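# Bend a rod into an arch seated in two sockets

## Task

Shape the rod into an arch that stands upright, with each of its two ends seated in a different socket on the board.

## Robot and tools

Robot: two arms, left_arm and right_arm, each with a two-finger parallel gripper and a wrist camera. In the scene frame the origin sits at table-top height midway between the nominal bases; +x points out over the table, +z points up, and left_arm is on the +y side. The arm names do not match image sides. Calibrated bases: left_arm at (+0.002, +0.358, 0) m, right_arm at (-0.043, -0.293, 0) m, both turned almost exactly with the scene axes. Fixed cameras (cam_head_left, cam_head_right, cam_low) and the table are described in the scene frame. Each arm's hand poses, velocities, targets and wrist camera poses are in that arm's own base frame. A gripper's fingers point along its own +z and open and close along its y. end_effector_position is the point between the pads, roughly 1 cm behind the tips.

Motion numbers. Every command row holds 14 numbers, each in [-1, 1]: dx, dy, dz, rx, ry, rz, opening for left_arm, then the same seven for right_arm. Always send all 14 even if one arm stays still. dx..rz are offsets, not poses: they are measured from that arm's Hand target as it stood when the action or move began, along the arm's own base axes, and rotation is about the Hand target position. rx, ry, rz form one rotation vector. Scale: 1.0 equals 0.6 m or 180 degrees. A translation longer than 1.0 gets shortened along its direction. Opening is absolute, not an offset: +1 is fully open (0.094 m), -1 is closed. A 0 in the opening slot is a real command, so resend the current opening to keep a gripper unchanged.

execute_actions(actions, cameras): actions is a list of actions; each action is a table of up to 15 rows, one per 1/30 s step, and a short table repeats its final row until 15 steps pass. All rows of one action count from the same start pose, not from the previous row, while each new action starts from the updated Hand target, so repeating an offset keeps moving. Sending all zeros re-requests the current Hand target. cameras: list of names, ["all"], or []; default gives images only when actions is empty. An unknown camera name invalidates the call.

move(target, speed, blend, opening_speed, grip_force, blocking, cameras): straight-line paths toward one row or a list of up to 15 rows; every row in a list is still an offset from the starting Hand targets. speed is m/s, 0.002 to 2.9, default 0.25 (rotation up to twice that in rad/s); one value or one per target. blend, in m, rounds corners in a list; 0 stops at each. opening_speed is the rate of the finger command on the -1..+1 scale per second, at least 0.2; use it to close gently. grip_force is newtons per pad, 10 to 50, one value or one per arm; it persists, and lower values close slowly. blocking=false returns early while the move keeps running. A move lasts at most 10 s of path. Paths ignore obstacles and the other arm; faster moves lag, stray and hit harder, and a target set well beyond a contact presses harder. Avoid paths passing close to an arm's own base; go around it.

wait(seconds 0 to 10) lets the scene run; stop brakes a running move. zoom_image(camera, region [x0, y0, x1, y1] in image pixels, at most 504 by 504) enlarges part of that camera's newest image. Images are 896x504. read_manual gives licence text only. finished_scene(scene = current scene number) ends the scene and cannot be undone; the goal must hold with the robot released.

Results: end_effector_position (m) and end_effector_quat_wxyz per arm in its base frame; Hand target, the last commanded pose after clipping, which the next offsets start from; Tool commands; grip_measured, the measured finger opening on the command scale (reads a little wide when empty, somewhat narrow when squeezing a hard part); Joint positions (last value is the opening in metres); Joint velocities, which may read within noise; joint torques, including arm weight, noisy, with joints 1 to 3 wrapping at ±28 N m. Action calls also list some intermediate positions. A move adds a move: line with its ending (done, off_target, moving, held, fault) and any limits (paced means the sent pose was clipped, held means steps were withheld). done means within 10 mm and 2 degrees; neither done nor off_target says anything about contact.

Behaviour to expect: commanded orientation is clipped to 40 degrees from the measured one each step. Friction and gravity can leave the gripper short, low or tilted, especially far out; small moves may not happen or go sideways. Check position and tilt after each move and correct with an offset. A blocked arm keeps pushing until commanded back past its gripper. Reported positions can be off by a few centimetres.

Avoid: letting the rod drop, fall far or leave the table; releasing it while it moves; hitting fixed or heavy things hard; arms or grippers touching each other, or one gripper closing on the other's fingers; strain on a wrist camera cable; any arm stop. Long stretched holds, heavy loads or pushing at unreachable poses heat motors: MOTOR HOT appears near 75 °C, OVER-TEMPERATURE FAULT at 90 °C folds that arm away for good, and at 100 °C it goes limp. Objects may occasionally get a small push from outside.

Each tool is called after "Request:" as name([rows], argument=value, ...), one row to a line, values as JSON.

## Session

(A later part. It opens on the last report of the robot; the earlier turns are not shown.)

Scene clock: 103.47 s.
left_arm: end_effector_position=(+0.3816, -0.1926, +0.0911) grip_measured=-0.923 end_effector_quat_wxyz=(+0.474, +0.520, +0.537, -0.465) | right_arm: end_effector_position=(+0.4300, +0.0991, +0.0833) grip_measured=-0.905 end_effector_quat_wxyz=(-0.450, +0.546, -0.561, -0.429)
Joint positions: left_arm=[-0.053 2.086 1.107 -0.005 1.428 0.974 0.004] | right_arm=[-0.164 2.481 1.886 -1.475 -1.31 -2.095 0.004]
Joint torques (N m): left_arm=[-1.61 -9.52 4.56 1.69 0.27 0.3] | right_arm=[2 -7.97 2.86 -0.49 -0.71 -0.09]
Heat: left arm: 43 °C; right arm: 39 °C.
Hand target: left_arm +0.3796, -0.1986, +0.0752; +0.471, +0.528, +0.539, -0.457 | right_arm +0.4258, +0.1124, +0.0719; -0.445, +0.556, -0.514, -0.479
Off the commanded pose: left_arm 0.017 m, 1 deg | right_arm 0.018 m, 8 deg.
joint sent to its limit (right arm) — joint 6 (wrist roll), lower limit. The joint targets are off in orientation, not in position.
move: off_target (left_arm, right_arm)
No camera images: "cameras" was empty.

Request:
move([
  [0.0,0.0143,0.0413,0,0,0,-1,0.004,-0.0215,0.025,0,0,0,-1],
  [0.0,0.0143,0.0413,0,0,0,-0.5,0.004,-0.0215,0.025,0,0,0,-0.5],
], cameras=["all"], speed=0.03, opening_speed=0.25)

Request:
zoom_image(camera="cam_low", region=[440, 120, 640, 310])

Request:
zoom_image(camera="cam_head_left", region=[380, 160, 480, 250])

Request:
zoom_image(camera="cam_head_right", region=[230, 150, 330, 230])

Scene clock: 111.60 s.
left_arm: end_effector_position=(+0.3751, -0.1891, +0.0911) grip_measured=-0.502 end_effector_quat_wxyz=(+0.464, +0.514, +0.546, -0.472) | right_arm: end_effector_position=(+0.4267, +0.0977, +0.0842) grip_measured=-0.503 end_effector_quat_wxyz=(-0.443, +0.538, -0.568, -0.438)
Joint positions: left_arm=[-0.044 2.076 1.115 -0.127 1.431 1.044 0.023] | right_arm=[-0.169 2.481 1.883 -1.504 -1.308 -2.097 0.023]
Joint torques (N m): left_arm=[-0.38 -14.34 7.17 0.99 0.4 0.29] | right_arm=[0.09 -9.74 5.35 -0.76 -0.57 -0.07]
Heat: left arm: 43 °C; right arm: 39 °C.
Hand target: left_arm +0.3796, -0.1900, +0.0999; +0.471, +0.528, +0.539, -0.457 | right_arm +0.4282, +0.0994, +0.0869; -0.445, +0.555, -0.514, -0.479
Off the commanded pose: left_arm 0.010 m, 3 deg | right_arm 0.004 m, 8 deg.
joint sent to its limit (right arm) — joint 6 (wrist roll), lower limit. The joint targets are off in orientation, not in position.
move: off_target (left_arm, right_arm); target 2's new opening was sent with right_arm's hand 0.007 m and 9 deg from that target
camera_calibration:
cam_left_wrist: T_world_to_cam=[[-0.998782, -0.0439018, -0.0225318, 0.371778], [-0.0207734, 0.788245, -0.61501, 0.21683], [0.0447607, -0.613793, -0.788197, 0.0700303], [0, 0, 0, 1]] pos_world=[0.372695, -0.111609, 0.196927]
cam_right_wrist: T_world_to_cam=[[0.999345, -0.00515937, -0.0358083, -0.421638], [-0.0234952, -0.845203, -0.533929, 0.139914], [-0.0275106, 0.534421, -0.844771, 0.15953], [0, 0, 0, 1]] pos_world=[0.429038, 0.0308237, 0.194372]

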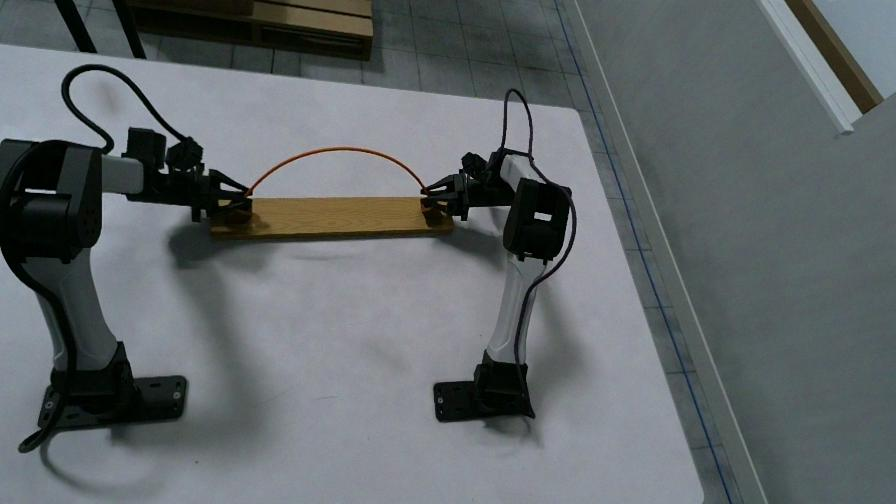

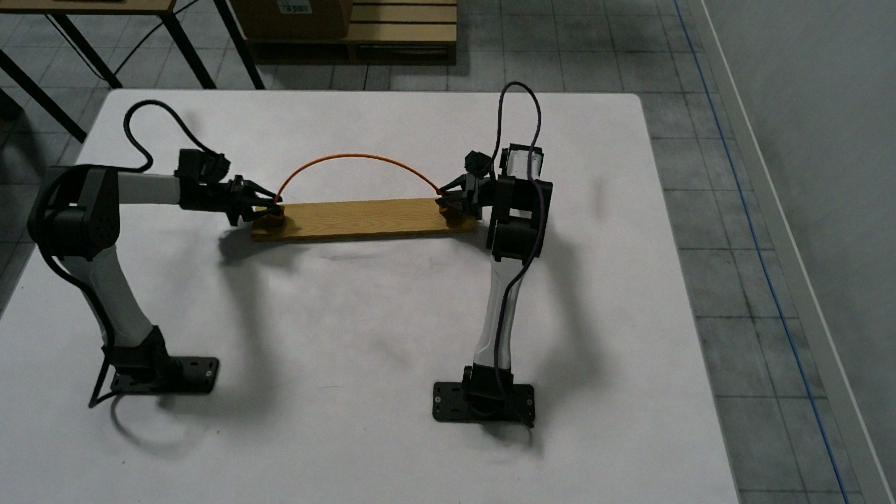

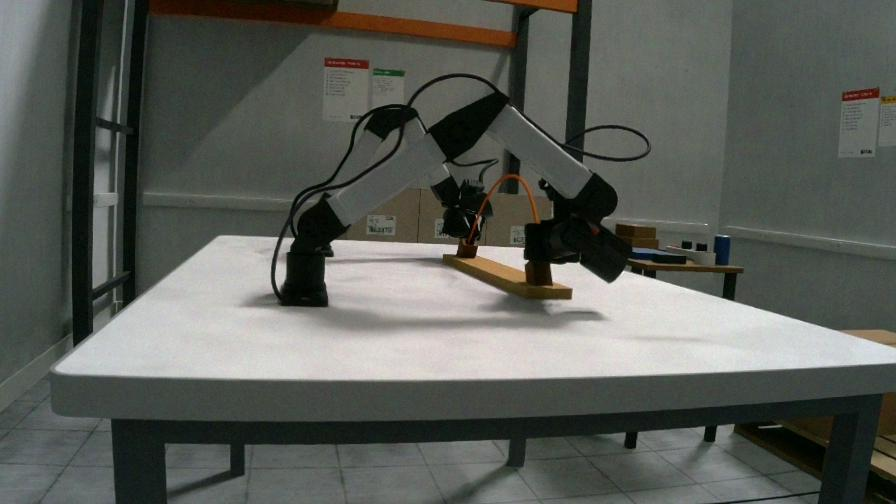

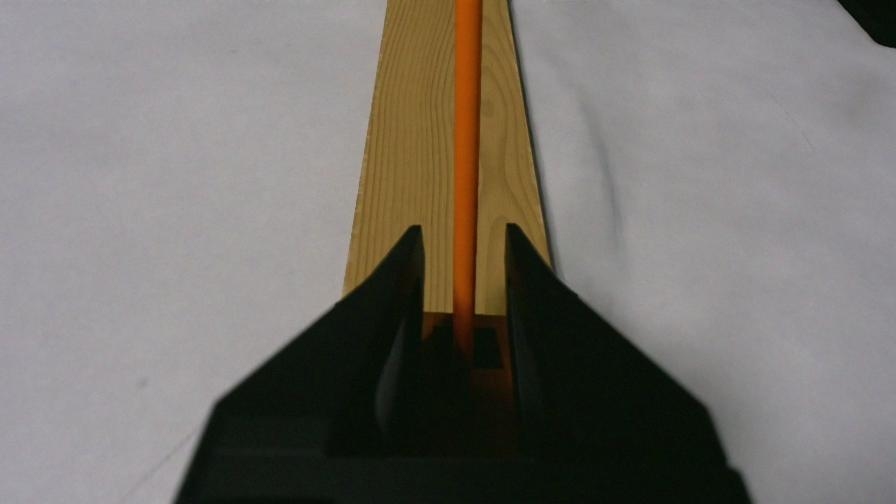

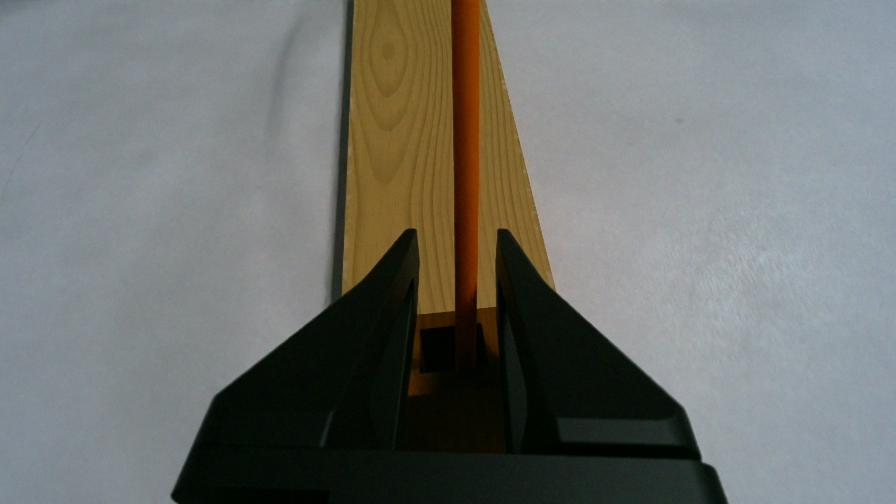

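Scaled by 2.520 from the camera's 896x504 image, which has a finer 1280x720 frame.

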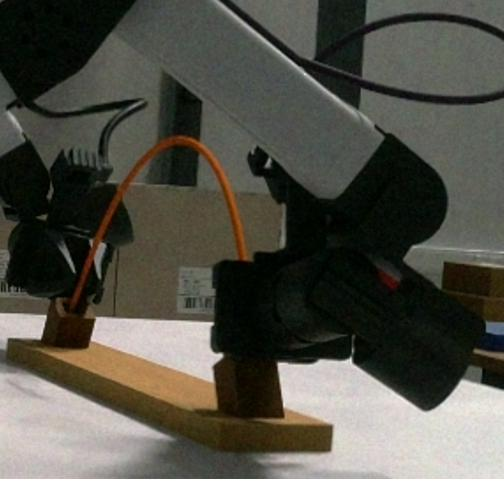

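Scaled by 5.040 from the camera's 896x504 image, which has a finer 1280x720 frame.

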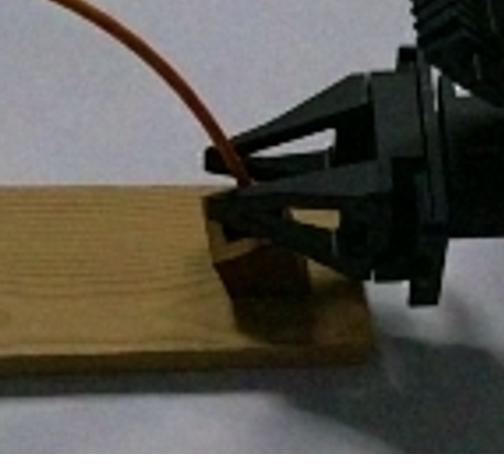

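Scaled by 5.040 from the camera's 896x504 image, which has a finer 1280x720 frame.

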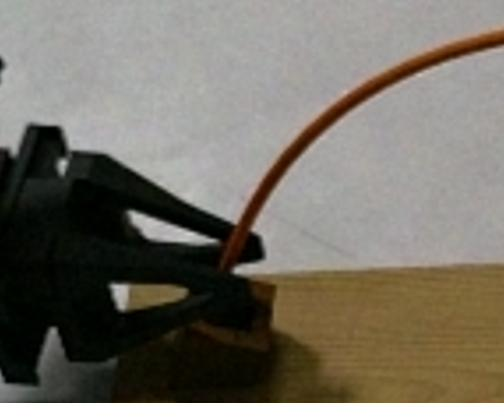

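Request:
move([
  [0,0,0,0,0,0,-0.2,0,0,0,0,0,0,-0.2],
  [0,0.12,0.02,0,0,0,-0.2,-0.003,-0.12,0.025,0,0,0,-0.2],
], cameras=["all"], speed=0.08)

Request:
zoom_image(camera="cam_low", region=[430, 150, 580, 310])

Request:
zoom_image(camera="cam_head_right", region=[230, 130, 480, 250])

Scene clock: 118.23 s.
left_arm: end_effector_position=(+0.3773, -0.1190, +0.1117) grip_measured=-0.202 end_effector_quat_wxyz=(+0.471, +0.523, +0.552, -0.447) | right_arm: end_effector_position=(+0.4245, +0.0296, +0.0826) grip_measured=-0.203 end_effector_quat_wxyz=(+0.437, -0.502, +0.623, +0.412)
Joint positions: left_arm=[0.142 2.242 1.521 -1.357 1.391 2.085 0.038] | right_arm=[-0.326 2.471 1.89 -1.567 -1.232 -2.098 0.037]
Joint torques (N m): left_arm=[0.02 -11.86 6.83 -0.84 0.55 0.28] | right_arm=[-0.35 -13.5 5.59 -0.86 -0.4 -0.08]
Heat: left arm: 44 °C; right arm: 40 °C.
Hand target: left_arm +0.3796, -0.1180, +0.1120; +0.471, +0.528, +0.539, -0.457 | right_arm +0.4264, +0.0275, +0.1020; +0.445, -0.556, +0.514, +0.479
Off the commanded pose: left_arm 0.002 m, 2 deg | right_arm 0.020 m, 16 deg.
joint sent to its limit (left arm) — joint 6 (wrist roll), upper limit. The joint targets still meet the commanded pose.
joint sent to its limit (right arm) — joint 4 (wrist pitch), lower limit; joint 6 (wrist roll), lower limit. The joint targets are off in orientation, not in position.
move: off_target (right_arm)
camera_calibration:
cam_left_wrist: T_world_to_cam=[[-0.995685, -0.0696685, -0.0613055, 0.377728], [-0.0202996, 0.80812, -0.588667, 0.173561], [0.0905538, -0.584883, -0.806047, 0.117316], [0, 0, 0, 1]] pos_world=[0.368997, -0.0453265, 0.219889]
cam_right_wrist: T_world_to_cam=[[0.987766, -0.125332, -0.0927919, -0.406684], [-0.154766, -0.860869, -0.484718, 0.133519], [-0.0191308, 0.493149, -0.869734, 0.194333], [0, 0, 0, 1]] pos_world=[0.42609, -0.0318638, 0.196]

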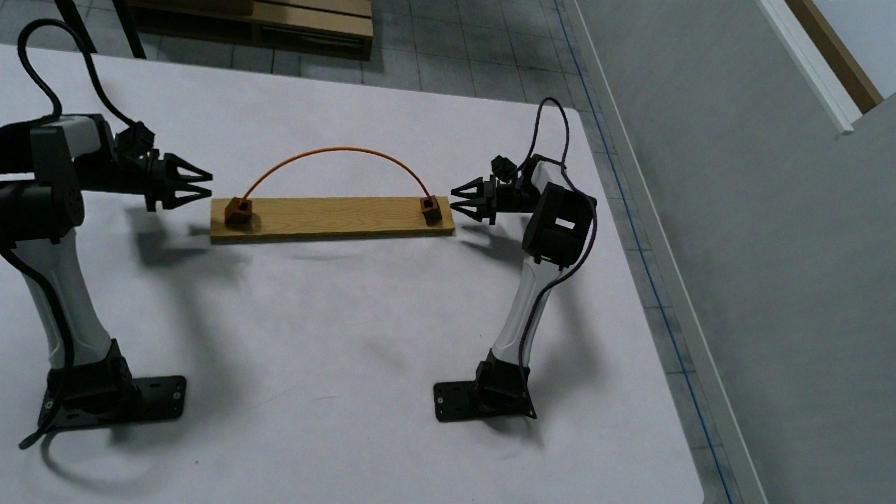

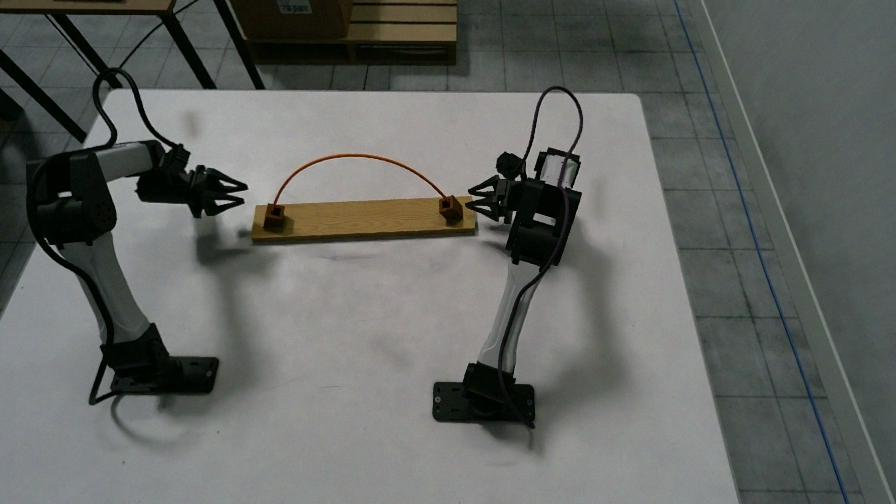

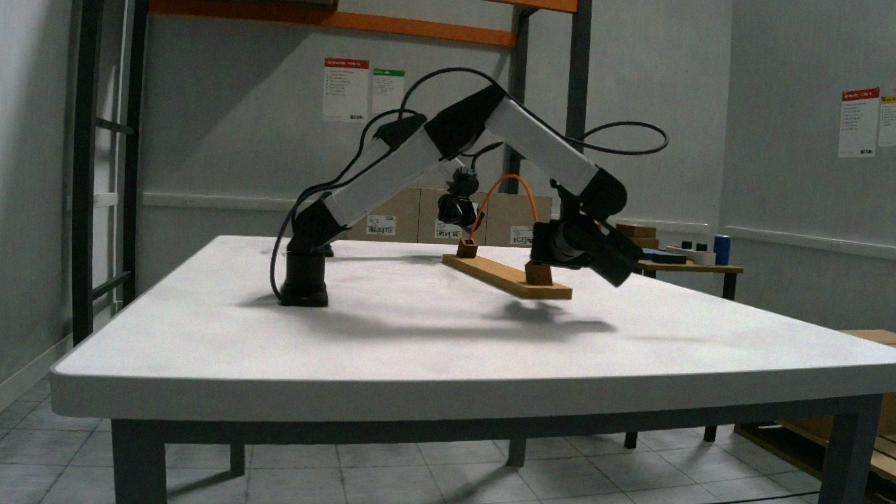

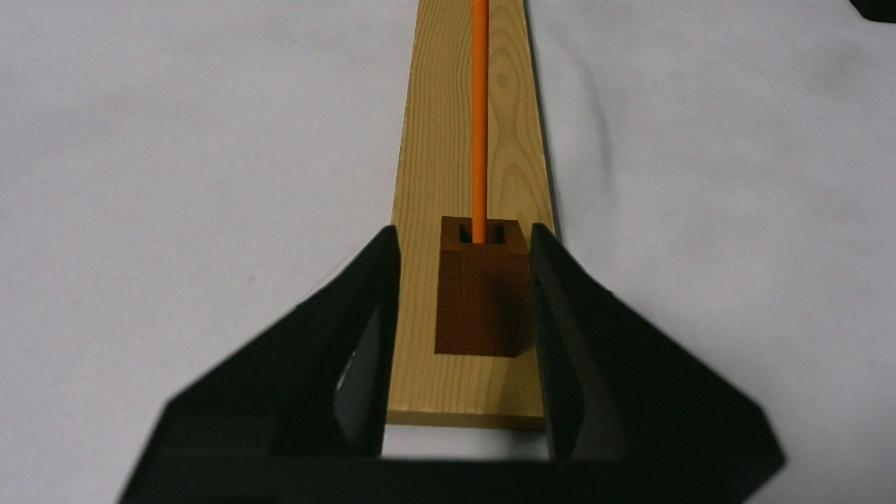

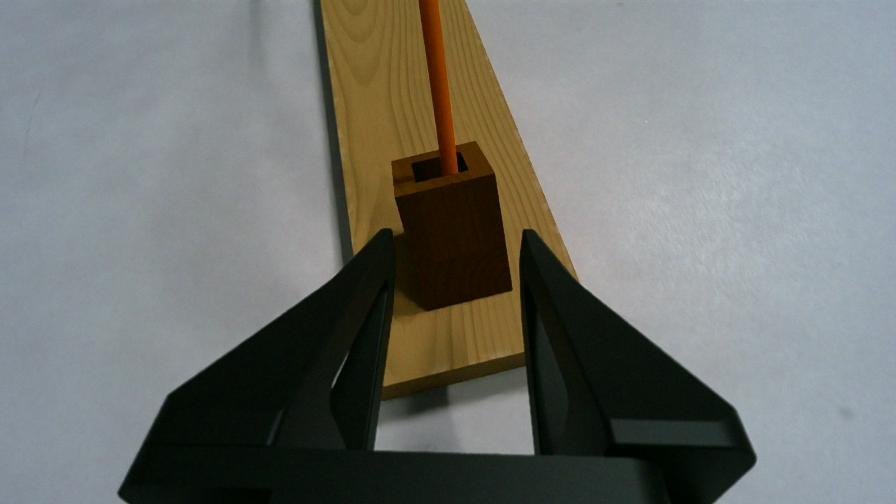

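Scaled by 3.150 from the camera's 896x504 image, which has a finer 1280x720 frame.

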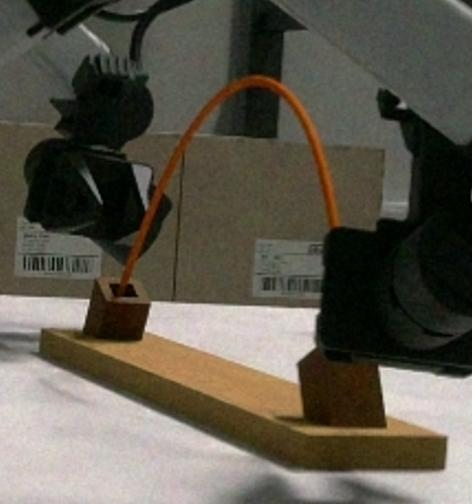

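Scaled by 2.016 from the camera's 896x504 image, which has a finer 1280x720 frame.

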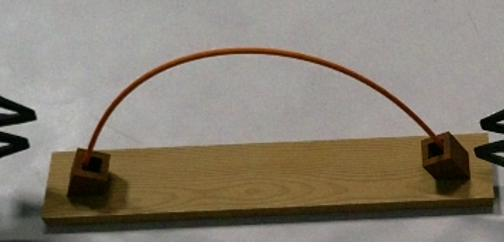

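Request:
finished_scene(scene=3)

The scene is finished: the task was done.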